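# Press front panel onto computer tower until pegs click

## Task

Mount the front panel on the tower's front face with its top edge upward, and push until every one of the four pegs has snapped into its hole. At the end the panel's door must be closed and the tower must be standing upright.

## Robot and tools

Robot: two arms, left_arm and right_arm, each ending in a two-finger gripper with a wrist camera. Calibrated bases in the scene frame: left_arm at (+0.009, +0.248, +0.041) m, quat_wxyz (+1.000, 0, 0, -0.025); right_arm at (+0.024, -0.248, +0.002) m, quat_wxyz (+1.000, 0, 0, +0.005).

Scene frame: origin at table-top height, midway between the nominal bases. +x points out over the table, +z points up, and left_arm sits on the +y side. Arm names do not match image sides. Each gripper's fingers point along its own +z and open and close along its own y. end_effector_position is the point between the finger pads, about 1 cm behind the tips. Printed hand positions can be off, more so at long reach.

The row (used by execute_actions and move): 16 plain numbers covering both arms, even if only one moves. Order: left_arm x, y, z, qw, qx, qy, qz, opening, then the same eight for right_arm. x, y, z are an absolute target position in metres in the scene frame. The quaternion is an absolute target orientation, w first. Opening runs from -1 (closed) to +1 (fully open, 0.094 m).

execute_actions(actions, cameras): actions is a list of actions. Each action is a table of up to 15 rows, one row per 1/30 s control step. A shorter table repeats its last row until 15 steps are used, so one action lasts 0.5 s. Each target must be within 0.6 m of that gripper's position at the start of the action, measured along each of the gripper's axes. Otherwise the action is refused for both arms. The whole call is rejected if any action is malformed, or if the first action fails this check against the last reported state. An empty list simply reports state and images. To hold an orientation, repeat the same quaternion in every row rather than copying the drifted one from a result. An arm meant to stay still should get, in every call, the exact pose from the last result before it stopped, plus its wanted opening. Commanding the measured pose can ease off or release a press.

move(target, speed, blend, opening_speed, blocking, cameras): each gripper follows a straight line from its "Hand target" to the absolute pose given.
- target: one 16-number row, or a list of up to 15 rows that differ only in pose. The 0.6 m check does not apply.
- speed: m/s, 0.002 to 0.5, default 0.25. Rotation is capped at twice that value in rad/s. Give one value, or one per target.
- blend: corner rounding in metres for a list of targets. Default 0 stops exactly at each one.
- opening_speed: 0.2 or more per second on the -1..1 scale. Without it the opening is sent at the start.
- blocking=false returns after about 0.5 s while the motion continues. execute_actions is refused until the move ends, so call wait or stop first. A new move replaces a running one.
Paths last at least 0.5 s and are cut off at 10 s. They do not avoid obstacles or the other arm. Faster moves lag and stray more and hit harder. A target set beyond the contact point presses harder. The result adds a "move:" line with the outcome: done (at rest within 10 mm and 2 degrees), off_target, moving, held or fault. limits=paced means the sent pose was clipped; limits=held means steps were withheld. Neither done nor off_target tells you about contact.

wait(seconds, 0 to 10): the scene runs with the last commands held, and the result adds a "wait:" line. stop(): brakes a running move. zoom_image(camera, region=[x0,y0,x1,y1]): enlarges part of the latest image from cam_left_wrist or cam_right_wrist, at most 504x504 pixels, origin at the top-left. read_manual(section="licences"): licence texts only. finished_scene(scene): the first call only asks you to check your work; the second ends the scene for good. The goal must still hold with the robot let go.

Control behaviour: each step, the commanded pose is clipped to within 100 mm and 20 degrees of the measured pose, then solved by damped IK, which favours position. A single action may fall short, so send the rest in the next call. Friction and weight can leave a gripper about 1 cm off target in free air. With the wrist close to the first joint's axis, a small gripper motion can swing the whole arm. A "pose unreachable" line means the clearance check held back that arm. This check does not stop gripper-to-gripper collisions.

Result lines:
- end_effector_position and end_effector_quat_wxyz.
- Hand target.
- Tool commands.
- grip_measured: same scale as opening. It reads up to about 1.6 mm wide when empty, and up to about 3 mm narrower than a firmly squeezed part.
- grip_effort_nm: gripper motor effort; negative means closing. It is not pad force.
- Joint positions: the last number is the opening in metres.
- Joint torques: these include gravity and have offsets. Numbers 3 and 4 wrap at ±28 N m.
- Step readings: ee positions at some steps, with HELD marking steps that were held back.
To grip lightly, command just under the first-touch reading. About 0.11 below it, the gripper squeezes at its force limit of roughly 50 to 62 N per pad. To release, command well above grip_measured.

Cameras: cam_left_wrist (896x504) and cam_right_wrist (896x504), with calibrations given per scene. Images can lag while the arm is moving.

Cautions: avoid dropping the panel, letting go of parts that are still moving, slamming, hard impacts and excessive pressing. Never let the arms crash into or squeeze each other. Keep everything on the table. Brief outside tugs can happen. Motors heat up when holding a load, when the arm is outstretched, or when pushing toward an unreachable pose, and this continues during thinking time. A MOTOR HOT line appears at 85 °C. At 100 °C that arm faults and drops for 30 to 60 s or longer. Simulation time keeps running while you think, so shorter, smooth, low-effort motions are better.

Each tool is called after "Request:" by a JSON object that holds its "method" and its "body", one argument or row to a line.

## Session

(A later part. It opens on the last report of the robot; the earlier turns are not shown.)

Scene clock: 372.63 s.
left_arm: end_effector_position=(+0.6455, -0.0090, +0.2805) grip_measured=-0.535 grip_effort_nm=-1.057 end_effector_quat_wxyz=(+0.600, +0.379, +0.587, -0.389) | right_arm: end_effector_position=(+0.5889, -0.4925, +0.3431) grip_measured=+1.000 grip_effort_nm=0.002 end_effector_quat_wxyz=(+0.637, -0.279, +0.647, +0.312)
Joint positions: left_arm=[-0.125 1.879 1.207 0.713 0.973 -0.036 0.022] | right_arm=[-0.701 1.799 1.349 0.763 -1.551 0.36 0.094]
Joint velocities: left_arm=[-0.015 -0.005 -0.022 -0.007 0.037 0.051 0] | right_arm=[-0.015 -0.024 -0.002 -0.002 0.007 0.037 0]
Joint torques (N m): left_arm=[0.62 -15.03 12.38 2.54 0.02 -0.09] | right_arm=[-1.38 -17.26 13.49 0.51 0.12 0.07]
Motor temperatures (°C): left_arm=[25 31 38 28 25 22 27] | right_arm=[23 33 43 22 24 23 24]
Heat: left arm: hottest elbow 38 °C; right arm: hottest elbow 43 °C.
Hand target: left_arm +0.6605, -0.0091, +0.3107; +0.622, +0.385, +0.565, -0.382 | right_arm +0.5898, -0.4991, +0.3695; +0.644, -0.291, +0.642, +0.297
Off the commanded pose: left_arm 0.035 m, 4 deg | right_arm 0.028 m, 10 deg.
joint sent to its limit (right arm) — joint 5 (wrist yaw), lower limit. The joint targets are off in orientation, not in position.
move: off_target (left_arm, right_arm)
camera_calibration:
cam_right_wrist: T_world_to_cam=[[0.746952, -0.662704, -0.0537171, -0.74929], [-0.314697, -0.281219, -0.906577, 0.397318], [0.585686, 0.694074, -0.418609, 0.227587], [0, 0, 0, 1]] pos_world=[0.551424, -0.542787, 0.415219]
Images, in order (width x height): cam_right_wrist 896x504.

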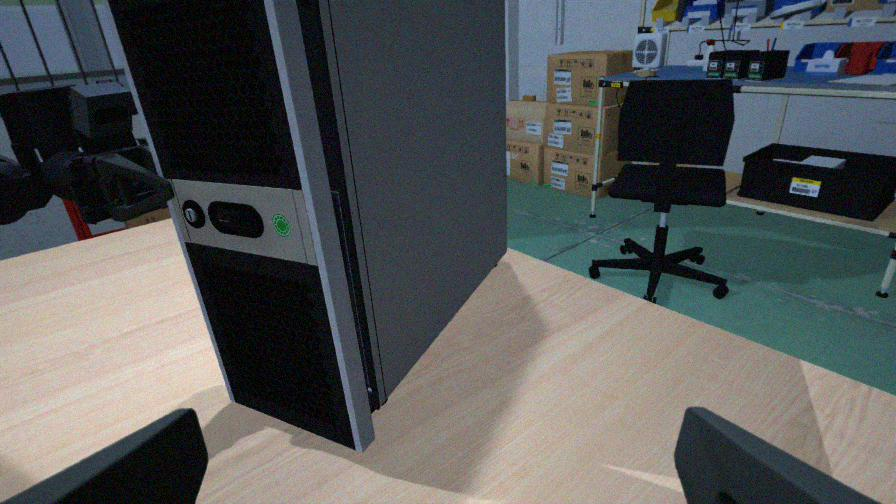

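Request:
{"method": "move", "body": {
  "target": [0.6625,-0.010,0.311,0.622,0.385,0.5645,-0.3816,-0.75,0.76,-0.44,0.20,0.604,-0.388,0.554,0.423,1],
  "speed": 0.12,
  "cameras": ["cam_right_wrist"]
}}

Request:
{"method": "zoom_image", "body": {
  "camera": "cam_right_wrist",
  "region": [100, 200, 400, 450]
}}

Scene clock: 399.60 s.
left_arm: end_effector_position=(+0.6455, -0.0090, +0.2805) grip_measured=-0.535 grip_effort_nm=-1.062 end_effector_quat_wxyz=(+0.600, +0.379, +0.587, -0.389) | right_arm: end_effector_position=(+0.7513, -0.4409, +0.1869) grip_measured=+1.000 grip_effort_nm=0.007 end_effector_quat_wxyz=(+0.600, -0.339, +0.619, +0.377)
Joint positions: left_arm=[-0.125 1.879 1.207 0.713 0.973 -0.036 0.022] | right_arm=[-0.5 2.318 1.782 0.773 -1.551 0.297 0.094]
Joint velocities: left_arm=[0.005 -0.015 -0.002 0.012 0.037 0.007 -0.001] | right_arm=[0.005 -0.015 -0.012 -0.007 0.022 0.007 0]
Joint torques (N m): left_arm=[0.5 -15.44 12.45 2.5 0.03 -0.1] | right_arm=[-0.97 -21.42 13.12 0.9 0.1 -0.1]
Motor temperatures (°C): left_arm=[25 32 38 28 24 22 27] | right_arm=[23 34 43 22 24 23 24]
Heat: left arm: hottest elbow 38 °C; right arm: hottest elbow 43 °C.
Hand target: left_arm +0.6605, -0.0091, +0.3108; +0.622, +0.385, +0.565, -0.382 | right_arm +0.7599, -0.4393, +0.2010; +0.607, -0.358, +0.608, +0.365
Off the commanded pose: left_arm 0.035 m, 4 deg | right_arm 0.016 m, 11 deg.
joint sent to its limit (right arm) — joint 5 (wrist yaw), lower limit. The joint targets are off in orientation, not in position.
move: off_target (left_arm, right_arm)
camera_calibration:
cam_right_wrist: T_world_to_cam=[[0.863583, -0.499887, -0.0658641, -0.858295], [-0.262477, -0.334173, -0.905226, 0.258427], [0.430501, 0.799025, -0.419795, 0.19438], [0, 0, 0, 1]] pos_world=[0.725359, -0.498006, 0.259004]
Images, in order (width x height): cam_right_wrist 896x504.

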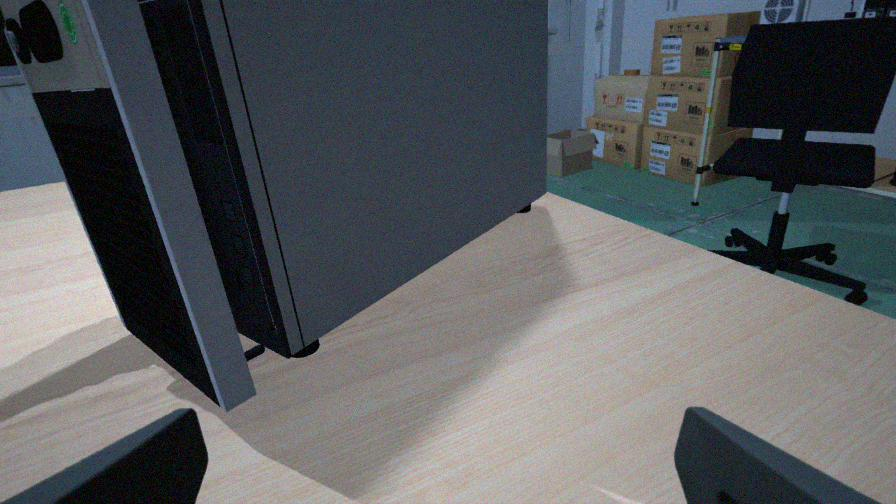

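Scaled by 1.680 from the camera's 896x504 image, which has a finer 1280x720 frame.

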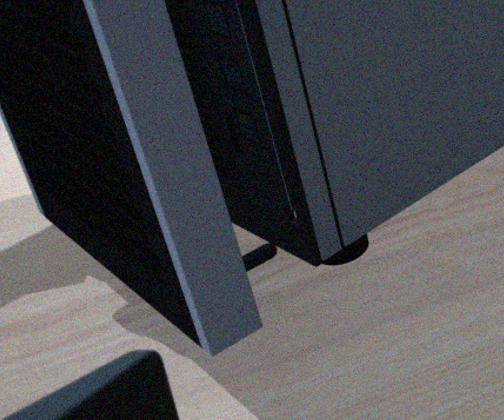

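Request:
{"method": "move", "body": {
  "target": [0.6705,-0.007,0.320,0.622,0.385,0.5645,-0.3816,-0.75,0.76,-0.44,0.20,0.604,-0.388,0.554,0.423,1],
  "speed": 0.06,
  "cameras": ["cam_right_wrist"]
}}

Request:
{"method": "zoom_image", "body": {
  "camera": "cam_right_wrist",
  "region": [180, 270, 340, 420]
}}

Request:
{"method": "move", "body": {
  "target": [0.6705,-0.007,0.320,0.622,0.385,0.5645,-0.3816,-0.75,0.72,-0.44,0.46,0.604,-0.388,0.554,0.423,1],
  "speed": 0.12,
  "cameras": ["cam_right_wrist"]
}}

Request:
{"method": "zoom_image", "body": {
  "camera": "cam_right_wrist",
  "region": [100, 0, 400, 250]
}}

Scene clock: 433.37 s.
left_arm: end_effector_position=(+0.6522, -0.0079, +0.2894) grip_measured=-0.535 grip_effort_nm=-1.062 end_effector_quat_wxyz=(+0.602, +0.381, +0.584, -0.389) | right_arm: end_effector_position=(+0.7513, -0.4409, +0.1869) grip_measured=+1.000 grip_effort_nm=0.002 end_effector_quat_wxyz=(+0.600, -0.339, +0.619, +0.377)
Joint positions: left_arm=[-0.121 1.882 1.235 0.696 0.979 -0.036 0.022] | right_arm=[-0.5 2.318 1.782 0.773 -1.551 0.297 0.094]
Joint velocities: left_arm=[0.005 -0.005 -0.007 -0.007 -0.066 -0.037 -0.001] | right_arm=[0.005 0.005 -0.007 0.007 -0.022 0.007 0]
Joint torques (N m): left_arm=[0.44 -15.03 12.86 1.95 0.04 -0.11] | right_arm=[-0.5 -21.66 13 0.96 0.11 -0.12]
Motor temperatures (°C): left_arm=[25 32 39 28 24 22 28] | right_arm=[23 33 44 22 24 23 24]
Heat: left arm: hottest elbow 39 °C; right arm: hottest elbow 44 °C.
Hand target: left_arm +0.6684, -0.0060, +0.3197; +0.622, +0.385, +0.565, -0.382 | right_arm +0.7594, -0.4394, +0.2002; +0.608, -0.358, +0.608, +0.365
Off the commanded pose: left_arm 0.036 m, 3 deg | right_arm 0.016 m, 11 deg.
joint sent to its limit (right arm) — joint 5 (wrist yaw), lower limit. The joint targets are off in orientation, not in position.
move: off_target (left_arm, right_arm)
camera_calibration:
cam_right_wrist: T_world_to_cam=[[0.863583, -0.499887, -0.0658641, -0.858295], [-0.262477, -0.334173, -0.905226, 0.258427], [0.430501, 0.799025, -0.419795, 0.19438], [0, 0, 0, 1]] pos_world=[0.725359, -0.498006, 0.259004]
Images, in order (width x height): cam_right_wrist 896x504.

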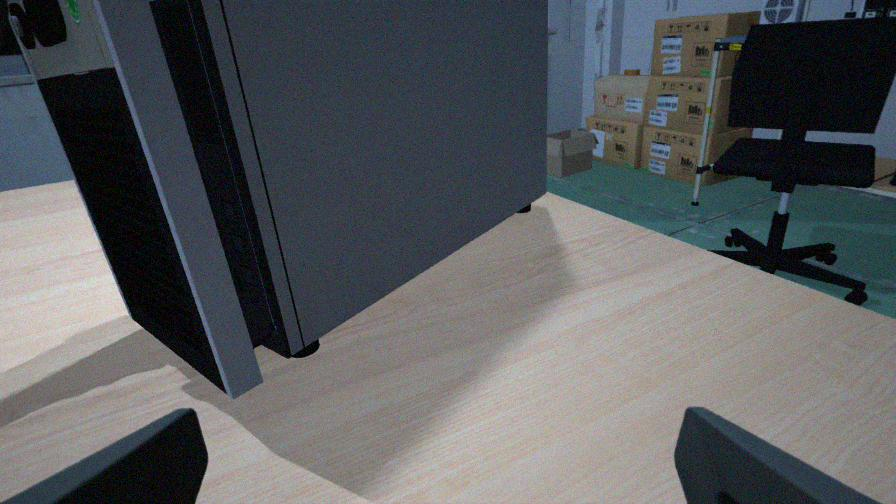

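Scaled by 3.150 from the camera's 896x504 image, which has a finer 1280x720 frame.

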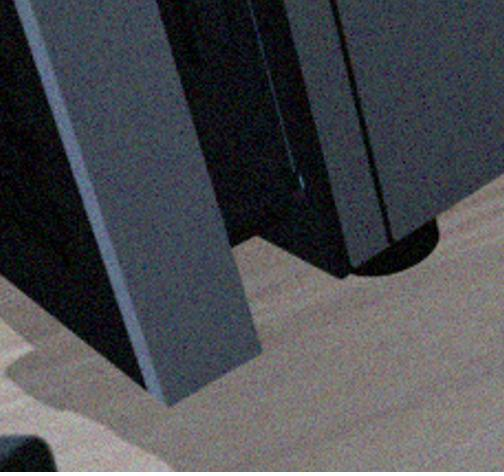

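Scene clock: 436.30 s.
left_arm: end_effector_position=(+0.6522, -0.0077, +0.2894) grip_measured=-0.535 grip_effort_nm=-1.062 end_effector_quat_wxyz=(+0.602, +0.381, +0.584, -0.389) | right_arm: end_effector_position=(+0.7243, -0.4327, +0.4280) grip_measured=+1.000 grip_effort_nm=0.002 end_effector_quat_wxyz=(+0.604, -0.339, +0.617, +0.374)
Joint positions: left_arm=[-0.121 1.882 1.235 0.696 0.98 -0.036 0.022] | right_arm=[-0.507 2.042 1.927 0.554 -1.551 0.492 0.094]
Joint velocities: left_arm=[-0.005 -0.005 0.002 -0.007 0.037 0.066 -0.001] | right_arm=[0.015 -0.005 0.012 -0.002 0.11 -0.022 0]
Joint torques (N m): left_arm=[0.44 -15.27 12.93 2.04 0.03 -0.09] | right_arm=[-1.96 -21.54 14.82 0.38 0.23 0.08]
Motor temperatures (°C): left_arm=[25 32 39 28 24 22 28] | right_arm=[23 33 44 22 24 23 24]
Heat: left arm: hottest elbow 39 °C; right arm: hottest elbow 44 °C.
Hand target: left_arm +0.6683, -0.0061, +0.3199; +0.622, +0.385, +0.565, -0.382 | right_arm +0.7188, -0.4389, +0.4595; +0.614, -0.350, +0.611, +0.357
Off the commanded pose: left_arm 0.036 m, 3 deg | right_arm 0.033 m, 11 deg.
joint sent to its limit (right arm) — joint 5 (wrist yaw), lower limit. The joint targets are off in orientation, not in position.
move: off_target (left_arm, right_arm)
camera_calibration:
cam_right_wrist: T_world_to_cam=[[0.860896, -0.505381, -0.058724, -0.818536], [-0.257222, -0.332747, -0.907258, 0.470026], [0.43897, 0.796159, -0.416455, 0.291793], [0, 0, 0, 1]] pos_world=[0.697487, -0.489587, 0.499886]
Images, in order (width x height): cam_right_wrist 896x504.

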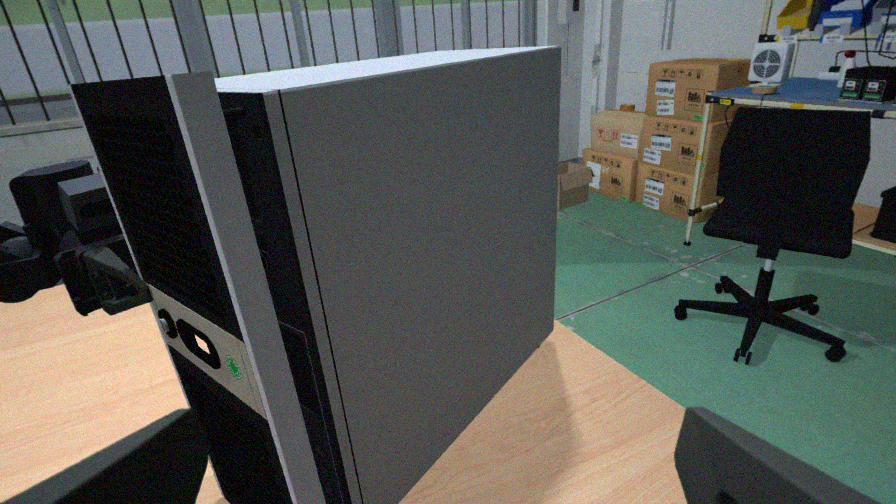

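Scaled by 1.680 from the camera's 896x504 image, which has a finer 1280x720 frame.

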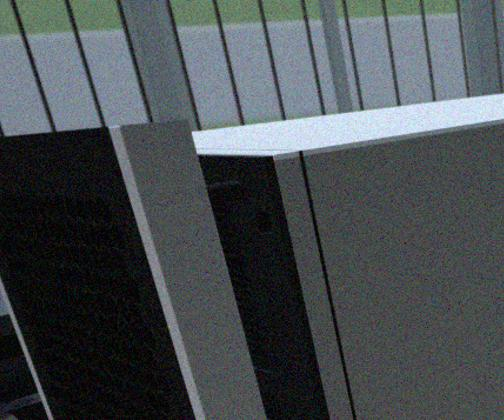

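Request:
{"method": "move", "body": {
  "target": [0.6705,-0.007,0.312,0.622,0.385,0.5645,-0.3816,-0.75,0.80,-0.40,0.42,0.604,-0.388,0.554,0.423,1],
  "speed": 0.06,
  "cameras": ["cam_right_wrist"]
}}

Request:
{"method": "zoom_image", "body": {
  "camera": "cam_right_wrist",
  "region": [0, 0, 250, 250]
}}

Scene clock: 465.03 s.
left_arm: end_effector_position=(+0.6535, -0.0080, +0.2816) grip_measured=-0.535 grip_effort_nm=-1.062 end_effector_quat_wxyz=(+0.599, +0.379, +0.588, -0.390) | right_arm: end_effector_position=(+0.7976, -0.4068, +0.4039) grip_measured=+1.000 grip_effort_nm=0.007 end_effector_quat_wxyz=(+0.593, -0.367, +0.601, +0.391)
Joint positions: left_arm=[-0.121 1.894 1.235 0.696 0.98 -0.036 0.022] | right_arm=[-0.432 2.278 2.262 0.473 -1.551 0.492 0.094]
Joint velocities: left_arm=[0.015 -0.024 0.002 -0.007 -0.022 0.022 0] | right_arm=[-0.005 -0.005 -0.002 -0.027 -0.007 0.007 0]
Joint torques (N m): left_arm=[0.32 -15.33 12.29 2.63 0.02 -0.11] | right_arm=[-0.91 -22.12 14.91 0.29 0.21 0.02]
Motor temperatures (°C): left_arm=[25 30 39 28 24 22 28] | right_arm=[23 35 46 22 24 23 24]
Heat: left arm: hottest elbow 39 °C; right arm: hottest elbow 46 °C.
Hand target: left_arm +0.6684, -0.0061, +0.3117; +0.622, +0.385, +0.565, -0.381 | right_arm +0.7996, -0.3999, +0.4202; +0.596, -0.380, +0.593, +0.386
Off the commanded pose: left_arm 0.035 m, 4 deg | right_arm 0.018 m, 7 deg.
joint sent to its limit (right arm) — joint 5 (wrist yaw), lower limit. The joint targets are off in orientation, not in position.
move: off_target (left_arm, right_arm)
camera_calibration:
cam_right_wrist: T_world_to_cam=[[0.897379, -0.439332, -0.0412088, -0.87927], [-0.216837, -0.357713, -0.908308, 0.433699], [0.384307, 0.824032, -0.416267, 0.283813], [0, 0, 0, 1]] pos_world=[0.774009, -0.465023, 0.47584]
Images, in order (width x height): cam_right_wrist 896x504.

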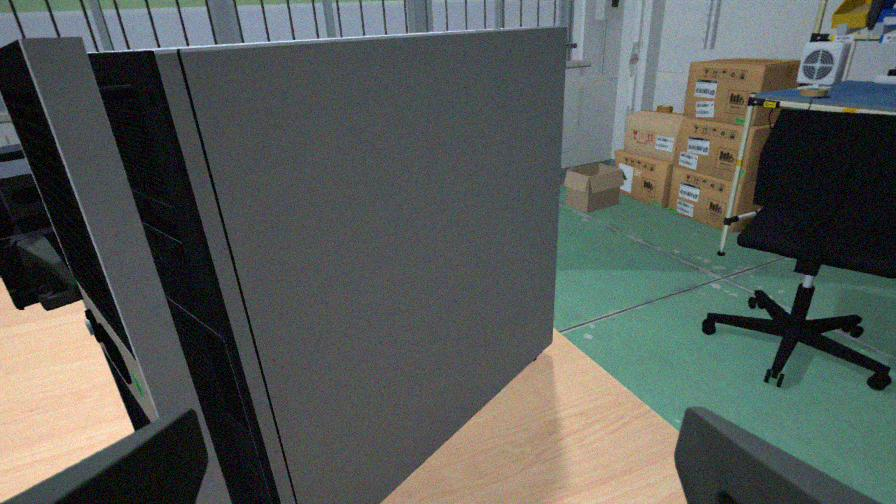

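Scaled by 2.016 from the camera's 896x504 image, which has a finer 1280x720 frame.

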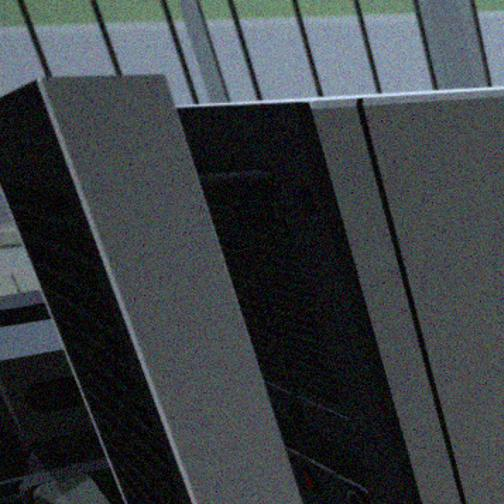

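Request:
{"method": "move", "body": {
  "target": [0.6705,-0.007,0.312,0.622,0.385,0.5645,-0.3816,-0.75,0.81,-0.40,0.06,0.604,-0.388,0.554,0.423,1],
  "speed": 0.15,
  "cameras": ["cam_right_wrist"]
}}

Request:
{"method": "zoom_image", "body": {
  "camera": "cam_right_wrist",
  "region": [50, 150, 300, 400]
}}

Scene clock: 475.70 s.
left_arm: end_effector_position=(+0.6535, -0.0080, +0.2816) grip_measured=-0.535 grip_effort_nm=-1.062 end_effector_quat_wxyz=(+0.599, +0.379, +0.588, -0.390) | right_arm: end_effector_position=(+0.8009, -0.4057, +0.0543) grip_measured=+1.000 grip_effort_nm=0.002 end_effector_quat_wxyz=(+0.586, -0.363, +0.606, +0.397)
Joint positions: left_arm=[-0.121 1.894 1.235 0.696 0.98 -0.036 0.022] | right_arm=[-0.429 2.625 2.016 0.774 -1.553 0.221 0.094]
Joint velocities: left_arm=[-0.015 -0.015 -0.002 0.007 -0.037 0.081 0.001] | right_arm=[-0.015 0.015 -0.002 -0.002 0.022 -0.022 0]
Joint torques (N m): left_arm=[0.5 -15.03 12.42 2.7 0.03 -0.08] | right_arm=[-0.15 -23.18 12.3 1.18 0.08 -0.18]
Motor temperatures (°C): left_arm=[25 31 39 28 24 22 28] | right_arm=[23 37 45 22 24 23 24]
Heat: left arm: hottest elbow 39 °C; right arm: hottest elbow 45 °C.
Hand target: left_arm +0.6685, -0.0061, +0.3118; +0.622, +0.385, +0.565, -0.381 | right_arm +0.8093, -0.3992, +0.0603; +0.594, -0.382, +0.594, +0.386
Off the commanded pose: left_arm 0.035 m, 4 deg | right_arm 0.012 m, 8 deg.
joint sent to its limit (right arm) — joint 5 (wrist yaw), lower limit. The joint targets are off in orientation, not in position.
move: off_target (left_arm, right_arm)
camera_calibration:
cam_right_wrist: T_world_to_cam=[[0.897576, -0.436529, -0.0616323, -0.894062], [-0.234866, -0.355176, -0.904814, 0.132608], [0.373088, 0.826615, -0.421323, 0.146434], [0, 0, 0, 1]] pos_world=[0.779002, -0.46423, 0.126579]
Images, in order (width x height): cam_right_wrist 896x504.

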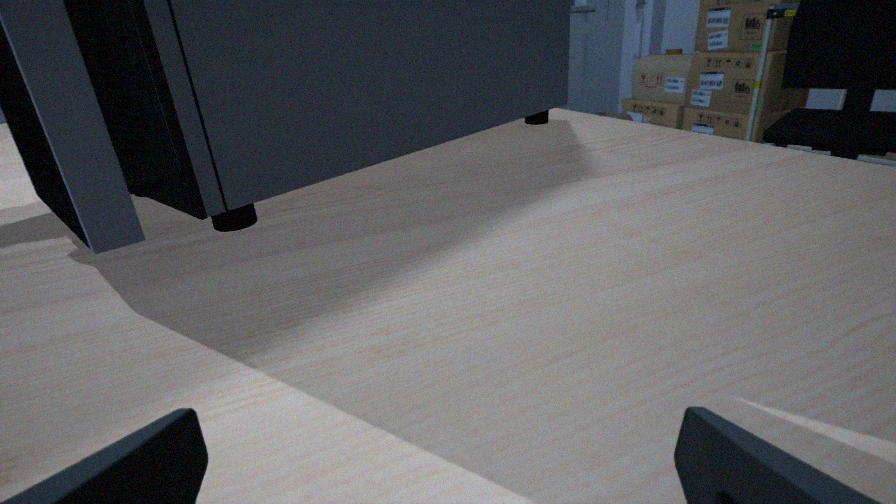

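Scaled by 2.016 from the camera's 896x504 image, which has a finer 1280x720 frame.

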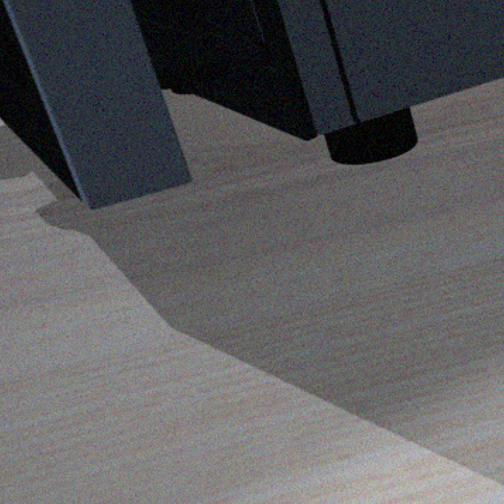

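Request:
{"method": "move", "body": {
  "target": [
    [0.6705,-0.007,0.302,0.622,0.385,0.5645,-0.3816,-0.75,0.72,-0.44,0.46,0.604,-0.388,0.554,0.423,1]
  ],
  "speed": 0.2,
  "cameras": ["cam_right_wrist"]
}}

Request:
{"method": "zoom_image", "body": {
  "camera": "cam_right_wrist",
  "region": [0, 150, 400, 504]
}}

Scene clock: 513.50 s.
left_arm: end_effector_position=(+0.6545, -0.0083, +0.2755) grip_measured=-0.535 grip_effort_nm=-1.062 end_effector_quat_wxyz=(+0.599, +0.380, +0.587, -0.391) | right_arm: end_effector_position=(+0.7222, -0.4337, +0.4308) grip_measured=+1.000 grip_effort_nm=0.007 end_effector_quat_wxyz=(+0.605, -0.340, +0.617, +0.372)
Joint positions: left_arm=[-0.121 1.907 1.235 0.71 0.982 -0.036 0.022] | right_arm=[-0.51 2.034 1.925 0.538 -1.553 0.476 0.094]
Joint velocities: left_arm=[-0.005 -0.005 -0.002 0.002 -0.066 -0.007 -0.001] | right_arm=[-0.015 0.005 -0.002 0.007 0.051 0.007 0]
Joint torques (N m): left_arm=[0.56 -14.97 11.75 3.03 -0.06 -0.08] | right_arm=[-2.02 -21.07 14.82 0.62 0.25 0.08]
Motor temperatures (°C): left_arm=[25 32 40 28 24 22 28] | right_arm=[23 36 45 22 24 23 24]
Heat: left arm: hottest elbow 40 °C; right arm: hottest elbow 45 °C.
Hand target: left_arm +0.6688, -0.0062, +0.3018; +0.622, +0.385, +0.565, -0.381 | right_arm +0.7184, -0.4392, +0.4590; +0.614, -0.350, +0.611, +0.357
Off the commanded pose: left_arm 0.031 m, 4 deg | right_arm 0.030 m, 11 deg.
joint sent to its limit (right arm) — joint 5 (wrist yaw), lower limit. The joint targets are off in orientation, not in position.
move: off_target (left_arm, right_arm)
camera_calibration:
cam_right_wrist: T_world_to_cam=[[0.860417, -0.506788, -0.0533666, -0.819585], [-0.253841, -0.335433, -0.907221, 0.468086], [0.441868, 0.794135, -0.417256, 0.292051], [0, 0, 0, 1]] pos_world=[0.694956, -0.490272, 0.502779]
Images, in order (width x height): cam_right_wrist 896x504.

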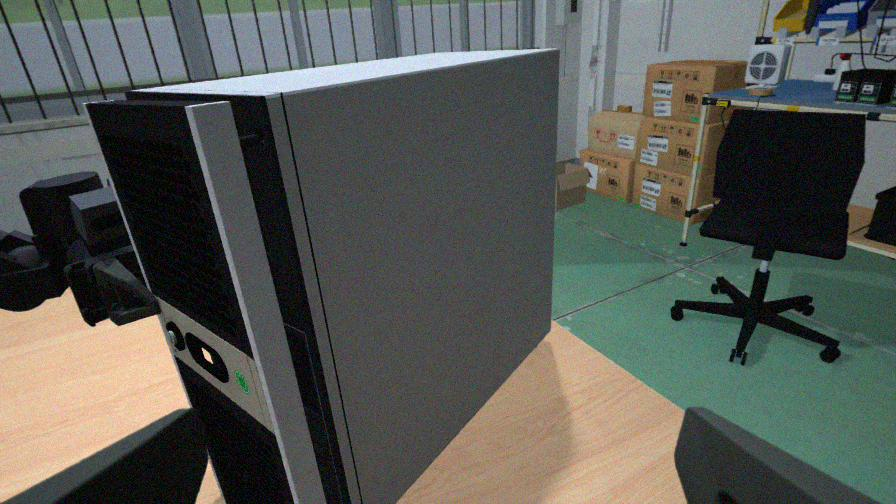

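Scaled by 1.260 from the camera's 896x504 image, which has a finer 1280x720 frame.

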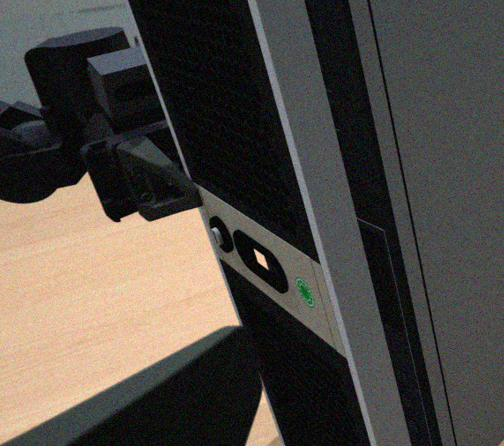

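Request:
{"method": "zoom_image", "body": {
  "camera": "cam_right_wrist",
  "region": [170, 70, 330, 180]
}}

Request:
{"method": "move", "body": {
  "target": [0.6705,-0.007,0.302,0.622,0.385,0.5645,-0.3816,-0.75,0.80,-0.40,0.42,0.604,-0.388,0.554,0.423,1],
  "cameras": ["cam_right_wrist"]
}}

Request:
{"method": "zoom_image", "body": {
  "camera": "cam_right_wrist",
  "region": [0, 0, 220, 170]
}}

Request:
{"method": "move", "body": {
  "target": [0.6705,-0.007,0.302,0.622,0.385,0.5645,-0.3816,-0.75,0.81,-0.40,0.06,0.604,-0.388,0.554,0.423,1],
  "cameras": ["cam_right_wrist"]
}}

Scaled by 3.150 from the camera's 896x504 image, which has a finer 1280x720 frame.

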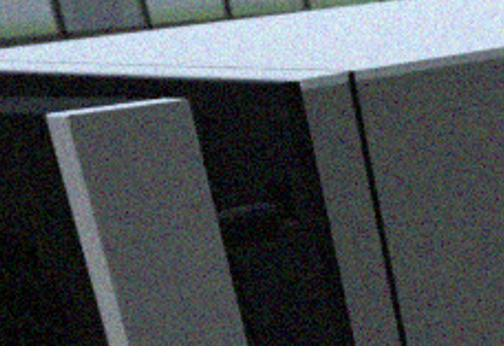

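Scene clock: 521.97 s.
left_arm: end_effector_position=(+0.6545, -0.0083, +0.2755) grip_measured=-0.535 grip_effort_nm=-1.057 end_effector_quat_wxyz=(+0.598, +0.380, +0.587, -0.391) | right_arm: end_effector_position=(+0.8028, -0.3942, +0.3936) grip_measured=+1.000 grip_effort_nm=0.002 end_effector_quat_wxyz=(+0.586, -0.369, +0.600, +0.400)
Joint positions: left_arm=[-0.121 1.907 1.235 0.71 0.982 -0.036 0.022] | right_arm=[-0.414 2.287 2.257 0.459 -1.553 0.476 0.094]
Joint velocities: left_arm=[-0.005 0.005 0.002 0.002 -0.066 0.022 -0.001] | right_arm=[-0.005 -0.005 -0.007 -0.012 0.066 -0.051 0]
Joint torques (N m): left_arm=[0.5 -15.27 11.82 2.97 -0.09 -0.09] | right_arm=[-2.32 -23.36 14.82 0.23 0.24 0.02]
Motor temperatures (°C): left_arm=[25 32 40 28 24 22 28] | right_arm=[23 37 44 22 24 23 24]
Heat: left arm: hottest elbow 40 °C; right arm: hottest elbow 44 °C.
Hand target: left_arm +0.6688, -0.0063, +0.3018; +0.622, +0.385, +0.565, -0.382 | right_arm +0.7992, -0.3993, +0.4203; +0.596, -0.380, +0.593, +0.386
Off the commanded pose: left_arm 0.031 m, 4 deg | right_arm 0.027 m, 7 deg.
joint sent to its limit (right arm) — joint 5 (wrist yaw), lower limit. The joint targets are off in orientation, not in position.
move: off_target (left_arm, right_arm)
camera_calibration:
cam_right_wrist: T_world_to_cam=[[0.904947, -0.422213, -0.0529861, -0.873482], [-0.220288, -0.358296, -0.907247, 0.432122], [0.364066, 0.832683, -0.417247, 0.287275], [0, 0, 0, 1]] pos_world=[0.781059, -0.453176, 0.465624]
Images, in order (width x height): cam_right_wrist 896x504.

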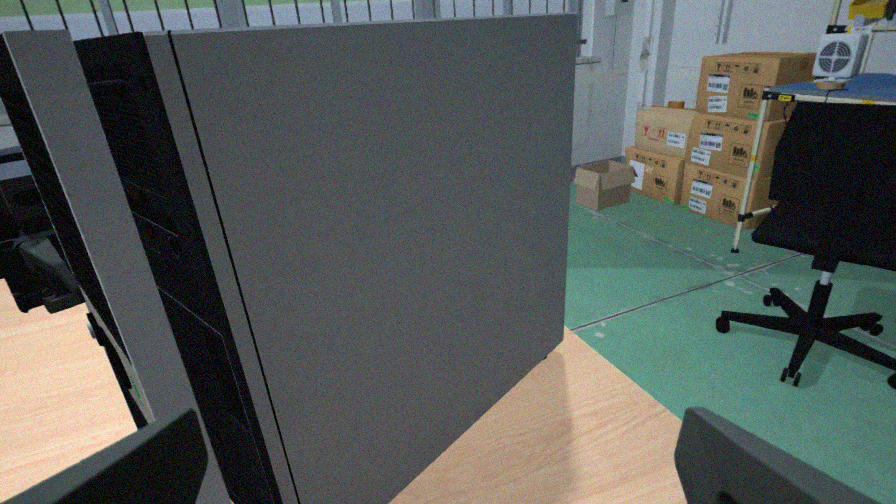

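Scaled by 2.291 from the camera's 896x504 image, which has a finer 1280x720 frame.

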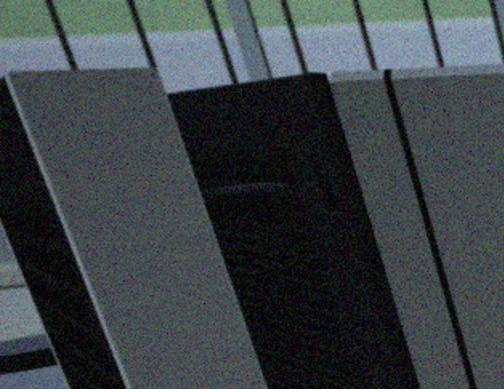

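Scene clock: 523.93 s.
left_arm: end_effector_position=(+0.6545, -0.0083, +0.2755) grip_measured=-0.535 grip_effort_nm=-1.062 end_effector_quat_wxyz=(+0.598, +0.380, +0.587, -0.391) | right_arm: end_effector_position=(+0.8028, -0.3943, +0.0537) grip_measured=+1.000 grip_effort_nm=0.007 end_effector_quat_wxyz=(+0.585, -0.369, +0.602, +0.400)
Joint positions: left_arm=[-0.121 1.907 1.235 0.71 0.982 -0.036 0.022] | right_arm=[-0.414 2.622 2.012 0.756 -1.553 0.196 0.094]
Joint velocities: left_arm=[-0.005 -0.005 -0.002 0.007 0.007 0.066 0] | right_arm=[0.005 -0.005 -0.007 -0.017 -0.051 0.066 0]
Joint torques (N m): left_arm=[0.5 -15.21 11.85 2.95 -0.08 -0.09] | right_arm=[-2.14 -23.71 12.23 0.95 0.12 -0.18]
Motor temperatures (°C): left_arm=[25 32 40 28 24 22 28] | right_arm=[23 37 44 22 24 23 24]
Heat: left arm: hottest elbow 40 °C; right arm: hottest elbow 44 °C.
Hand target: left_arm +0.6688, -0.0062, +0.3019; +0.622, +0.385, +0.565, -0.381 | right_arm +0.8094, -0.3996, +0.0600; +0.594, -0.382, +0.594, +0.386
Off the commanded pose: left_arm 0.031 m, 4 deg | right_arm 0.011 m, 7 deg.
joint sent to its limit (right arm) — joint 5 (wrist yaw), lower limit. The joint targets are off in orientation, not in position.
move: off_target (left_arm, right_arm)
camera_calibration:
cam_right_wrist: T_world_to_cam=[[0.904098, -0.423702, -0.0555313, -0.891323], [-0.224803, -0.361071, -0.905037, 0.126185], [0.363415, 0.830726, -0.421693, 0.145452], [0, 0, 0, 1]] pos_world=[0.781351, -0.452924, 0.126042]
Images, in order (width x height): cam_right_wrist 896x504.

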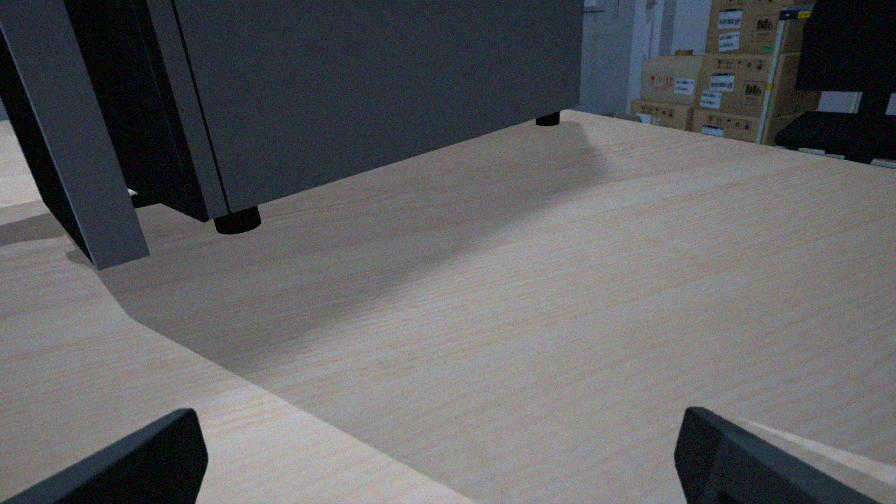

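Request:
{"method": "zoom_image", "body": {
  "camera": "cam_right_wrist",
  "region": [30, 100, 220, 280]
}}

Request:
{"method": "move", "body": {
  "target": [0.6705,-0.007,0.302,0.622,0.385,0.5645,-0.3816,-0.75,0.80,-0.40,0.42,0.604,-0.388,0.554,0.423,1],
  "cameras": ["cam_right_wrist"]
}}

Request:
{"method": "zoom_image", "body": {
  "camera": "cam_right_wrist",
  "region": [60, 20, 200, 120]
}}

Request:
{"method": "move", "body": {
  "target": [0.6705,-0.007,0.302,0.622,0.385,0.5645,-0.3816,-0.75,0.76,-0.42,0.44,0.604,-0.388,0.554,0.423,1],
  "cameras": ["cam_right_wrist"]
}}

Request:
{"method": "zoom_image", "body": {
  "camera": "cam_right_wrist",
  "region": [100, 30, 300, 170]
}}

Scaled by 2.653 from the camera's 896x504 image, which has a finer 1280x720 frame.

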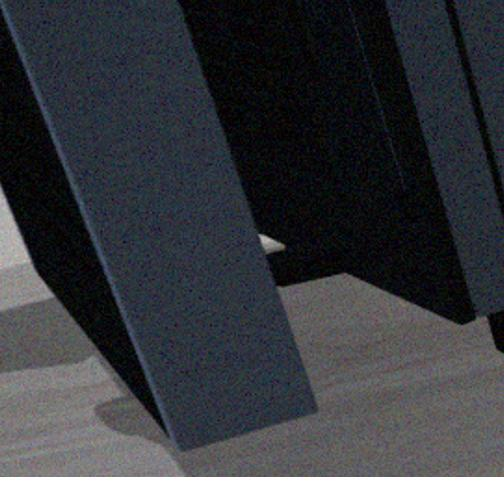

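Scene clock: 537.50 s.
left_arm: end_effector_position=(+0.6545, -0.0083, +0.2755) grip_measured=-0.535 grip_effort_nm=-1.053 end_effector_quat_wxyz=(+0.598, +0.380, +0.587, -0.391) | right_arm: end_effector_position=(+0.7991, -0.3927, +0.4058) grip_measured=+1.000 grip_effort_nm=0.007 end_effector_quat_wxyz=(+0.589, -0.374, +0.597, +0.395)
Joint positions: left_arm=[-0.121 1.907 1.235 0.71 0.982 -0.036 0.022] | right_arm=[-0.414 2.268 2.257 0.424 -1.553 0.445 0.094]
Joint velocities: left_arm=[-0.015 -0.015 -0.017 -0.002 -0.007 -0.022 -0.001] | right_arm=[-0.005 -0.024 -0.002 -0.017 -0.007 0.007 0]
Joint torques (N m): left_arm=[0.32 -15.09 11.79 2.95 -0.08 -0.06] | right_arm=[-2.08 -22.53 14.78 0.35 0.31 0.01]
Motor temperatures (°C): left_arm=[25 32 40 28 24 22 28] | right_arm=[23 38 44 22 24 23 24]
Heat: left arm: hottest elbow 40 °C; right arm: hottest elbow 44 °C.
Hand target: left_arm +0.6688, -0.0062, +0.3018; +0.622, +0.385, +0.565, -0.381 | right_arm +0.7994, -0.3996, +0.4199; +0.596, -0.380, +0.593, +0.385
Off the commanded pose: left_arm 0.031 m, 4 deg | right_arm 0.016 m, 6 deg.
joint sent to its limit (right arm) — joint 5 (wrist yaw), lower limit. The joint targets are off in orientation, not in position.
move: off_target (left_arm, right_arm)
camera_calibration:
cam_right_wrist: T_world_to_cam=[[0.905489, -0.422722, -0.0373582, -0.875815], [-0.207506, -0.364251, -0.907889, 0.430605], [0.370177, 0.829836, -0.417543, 0.286495], [0, 0, 0, 1]] pos_world=[0.77634, -0.451122, 0.477847]
Images, in order (width x height): cam_right_wrist 896x504.

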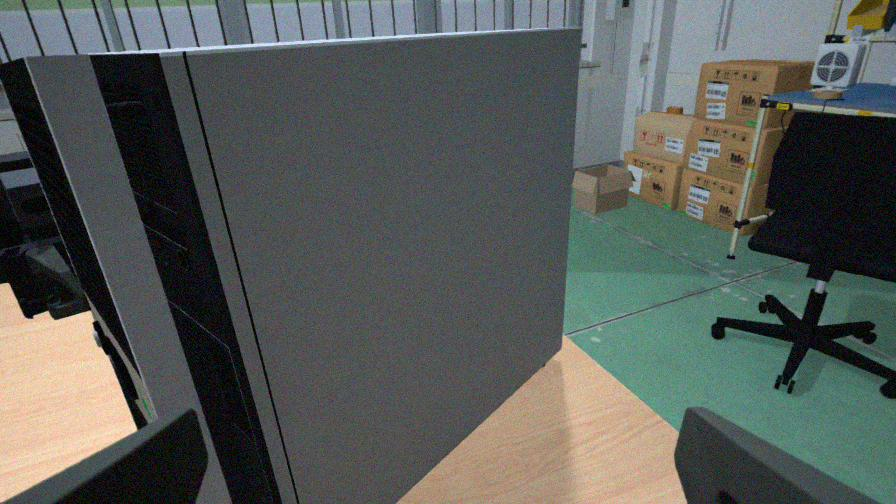

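Scaled by 3.600 from the camera's 896x504 image, which has a finer 1280x720 frame.

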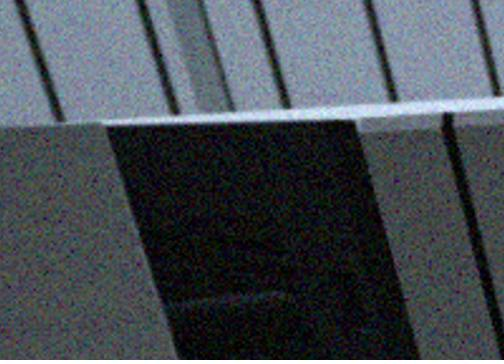

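Scene clock: 538.87 s.
left_arm: end_effector_position=(+0.6545, -0.0083, +0.2755) grip_measured=-0.535 grip_effort_nm=-1.062 end_effector_quat_wxyz=(+0.598, +0.380, +0.587, -0.391) | right_arm: end_effector_position=(+0.7660, -0.4194, +0.4267) grip_measured=+1.000 grip_effort_nm=0.007 end_effector_quat_wxyz=(+0.596, -0.355, +0.609, +0.385)
Joint positions: left_arm=[-0.121 1.907 1.235 0.71 0.982 -0.036 0.022] | right_arm=[-0.465 2.161 2.13 0.431 -1.553 0.445 0.094]
Joint velocities: left_arm=[-0.005 -0.015 0.007 -0.002 -0.037 -0.007 0] | right_arm=[-0.015 -0.015 -0.012 -0.007 0.007 -0.051 0]
Joint torques (N m): left_arm=[0.5 -15.56 11.82 2.91 -0.07 -0.09] | right_arm=[-1.73 -22.83 9.92 1.13 0.25 -0.17]
Motor temperatures (°C): left_arm=[25 32 40 28 24 22 28] | right_arm=[23 39 44 22 24 23 24]
Heat: left arm: hottest elbow 40 °C; right arm: hottest elbow 44 °C.
Hand target: left_arm +0.6688, -0.0062, +0.3018; +0.622, +0.385, +0.565, -0.381 | right_arm +0.7602, -0.4196, +0.4397; +0.604, -0.366, +0.602, +0.372
Off the commanded pose: left_arm 0.031 m, 4 deg | right_arm 0.015 m, 9 deg.
joint sent to its limit (right arm) — joint 5 (wrist yaw), lower limit. The joint targets are off in orientation, not in position.
move: off_target (left_arm, right_arm)
camera_calibration:
cam_right_wrist: T_world_to_cam=[[0.882501, -0.467488, -0.0514509, -0.85153], [-0.23709, -0.34773, -0.907123, 0.462292], [0.406178, 0.812735, -0.417708, 0.294999], [0, 0, 0, 1]] pos_world=[0.741258, -0.477083, 0.498767]
Images, in order (width x height): cam_right_wrist 896x504.

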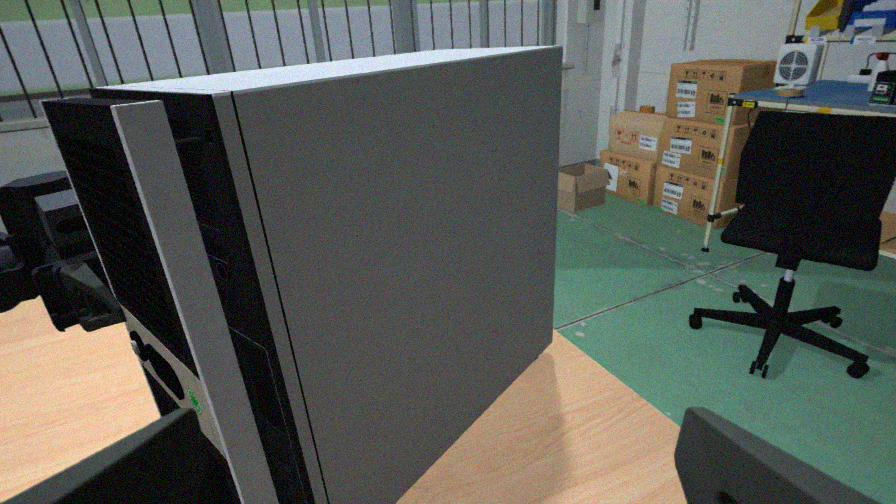

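Scaled by 2.520 from the camera's 896x504 image, which has a finer 1280x720 frame.

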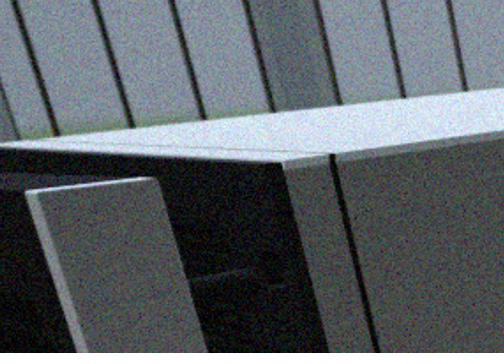

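Request:
{"method": "zoom_image", "body": {
  "camera": "cam_right_wrist",
  "region": [165, 115, 235, 165]
}}

Request:
{"method": "move", "body": {
  "target": [0.6705,-0.007,0.302,0.622,0.385,0.5645,-0.3816,-0.75,0.72,-0.44,0.46,0.604,-0.388,0.554,0.423,1],
  "cameras": ["cam_right_wrist"]
}}

Request:
{"method": "zoom_image", "body": {
  "camera": "cam_right_wrist",
  "region": [225, 110, 295, 160]
}}

Scaled by 7.200 from the camera's 896x504 image, which has a finer 1280x720 frame.

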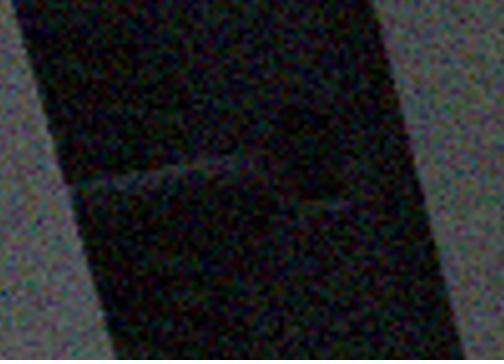

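Scene clock: 546.57 s.
left_arm: end_effector_position=(+0.6545, -0.0083, +0.2755) grip_measured=-0.535 grip_effort_nm=-1.067 end_effector_quat_wxyz=(+0.598, +0.380, +0.587, -0.391) | right_arm: end_effector_position=(+0.7248, -0.4394, +0.4503) grip_measured=+1.000 grip_effort_nm=0.007 end_effector_quat_wxyz=(+0.606, -0.339, +0.618, +0.369)
Joint positions: left_arm=[-0.121 1.907 1.235 0.71 0.982 -0.036 0.022] | right_arm=[-0.515 2.039 1.989 0.449 -1.553 0.445 0.094]
Joint velocities: left_arm=[-0.005 -0.005 -0.012 -0.012 0.007 0.051 -0.001] | right_arm=[-0.005 -0.005 -0.017 0.002 -0.007 -0.022 0]
Joint torques (N m): left_arm=[0.5 -15.15 11.86 2.96 -0.1 -0.1] | right_arm=[-1.79 -22.18 9.76 1.18 0.27 -0.13]
Motor temperatures (°C): left_arm=[25 32 39 28 24 22 28] | right_arm=[23 40 43 22 24 23 24]
Heat: left arm: hottest elbow 39 °C; right arm: hottest elbow 43 °C.
Hand target: left_arm +0.6688, -0.0062, +0.3018; +0.622, +0.385, +0.565, -0.381 | right_arm +0.7200, -0.4397, +0.4598; +0.613, -0.350, +0.612, +0.357
Off the commanded pose: left_arm 0.031 m, 4 deg | right_arm 0.011 m, 11 deg.
joint sent to its limit (right arm) — joint 5 (wrist yaw), lower limit. The joint targets are off in orientation, not in position.
move: off_target (left_arm, right_arm)
camera_calibration:
cam_right_wrist: T_world_to_cam=[[0.857657, -0.511642, -0.0514509, -0.824667], [-0.25442, -0.335258, -0.907123, 0.485017], [0.446873, 0.79109, -0.417708, 0.298837], [0, 0, 0, 1]] pos_world=[0.697137, -0.495735, 0.522367]
Images, in order (width x height): cam_right_wrist 896x504.

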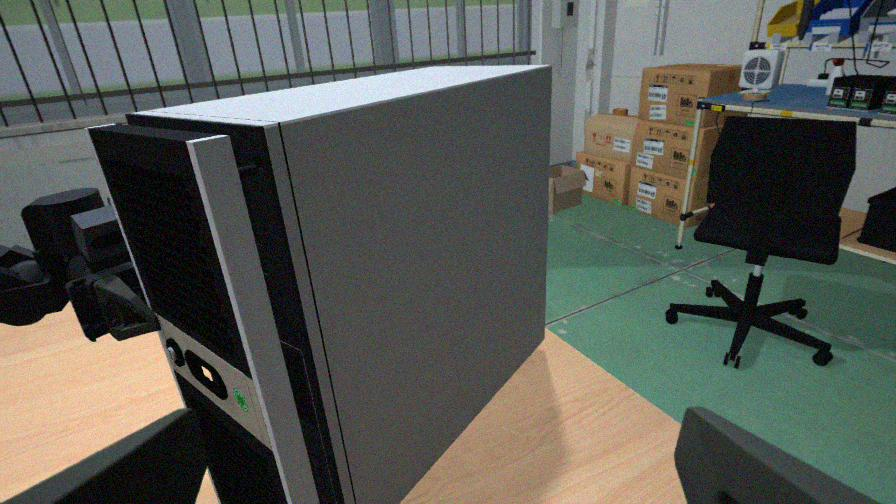

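Scaled by 7.200 from the camera's 896x504 image, which has a finer 1280x720 frame.

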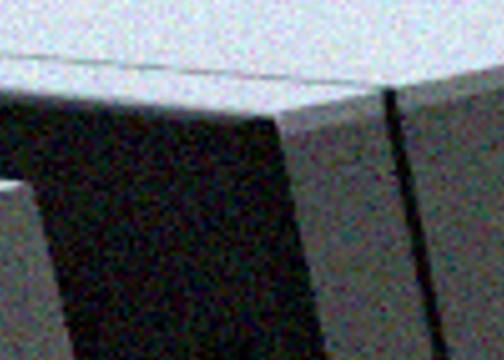

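Request:
{"method": "move", "body": {
  "target": [
    [0.677,-0.0045,0.305,0.622,0.385,0.5645,-0.3816,-0.75,0.73,-0.40,0.47,0.604,-0.338,0.614,0.370,1]
  ],
  "speed": 0.1,
  "cameras": ["cam_right_wrist"]
}}

Request:
{"method": "zoom_image", "body": {
  "camera": "cam_right_wrist",
  "region": [140, 90, 280, 190]
}}

Scene clock: 578.03 s.
left_arm: end_effector_position=(+0.6553, -0.0085, +0.2737) grip_measured=-0.535 grip_effort_nm=-1.062 end_effector_quat_wxyz=(+0.597, +0.382, +0.586, -0.393) | right_arm: end_effector_position=(+0.7352, -0.4044, +0.4532) grip_measured=+1.000 grip_effort_nm=0.007 end_effector_quat_wxyz=(+0.602, -0.329, +0.618, +0.384)
Joint positions: left_arm=[-0.12 1.913 1.241 0.71 0.991 -0.036 0.022] | right_arm=[-0.464 2.015 1.967 0.365 -1.508 0.396 0.094]
Joint velocities: left_arm=[-0.015 0.015 -0.012 0.012 -0.051 -0.037 0] | right_arm=[0.005 -0.005 -0.022 0.007 -0.139 -0.007 0]
Joint torques (N m): left_arm=[0.97 -15.44 12.78 2.56 -0.18 -0.09] | right_arm=[-1.08 -22.01 10.47 0.43 0.4 -0.16]
Motor temperatures (°C): left_arm=[25 32 40 28 24 22 28] | right_arm=[23 39 42 22 24 23 24]
Heat: left arm: hottest elbow 40 °C; right arm: hottest elbow 42 °C.
Hand target: left_arm +0.6744, -0.0032, +0.3047; +0.622, +0.385, +0.565, -0.382 | right_arm +0.7298, -0.4000, +0.4694; +0.609, -0.339, +0.612, +0.375
Off the commanded pose: left_arm 0.038 m, 4 deg | right_arm 0.018 m, 2 deg.
move: off_target (left_arm, right_arm)
camera_calibration:
cam_right_wrist: T_world_to_cam=[[0.860629, -0.502043, -0.0852681, -0.79855], [-0.272564, -0.312704, -0.909904, 0.525723], [0.430147, 0.806331, -0.405961, 0.280856], [0, 0, 0, 1]] pos_world=[0.709739, -0.462974, 0.524283]
Images, in order (width x height): cam_right_wrist 896x504.

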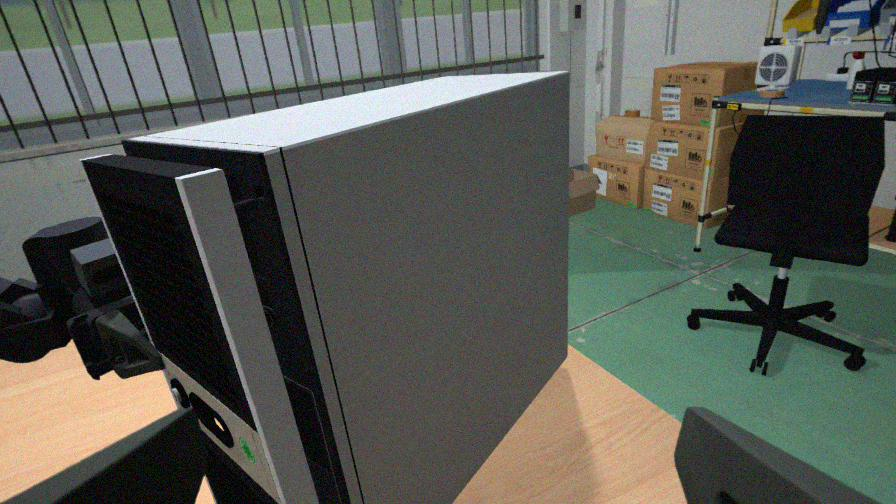

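Scaled by 3.600 from the camera's 896x504 image, which has a finer 1280x720 frame.

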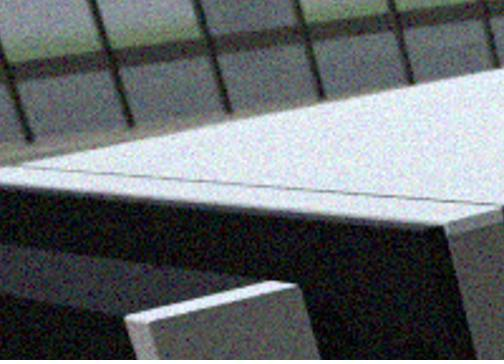

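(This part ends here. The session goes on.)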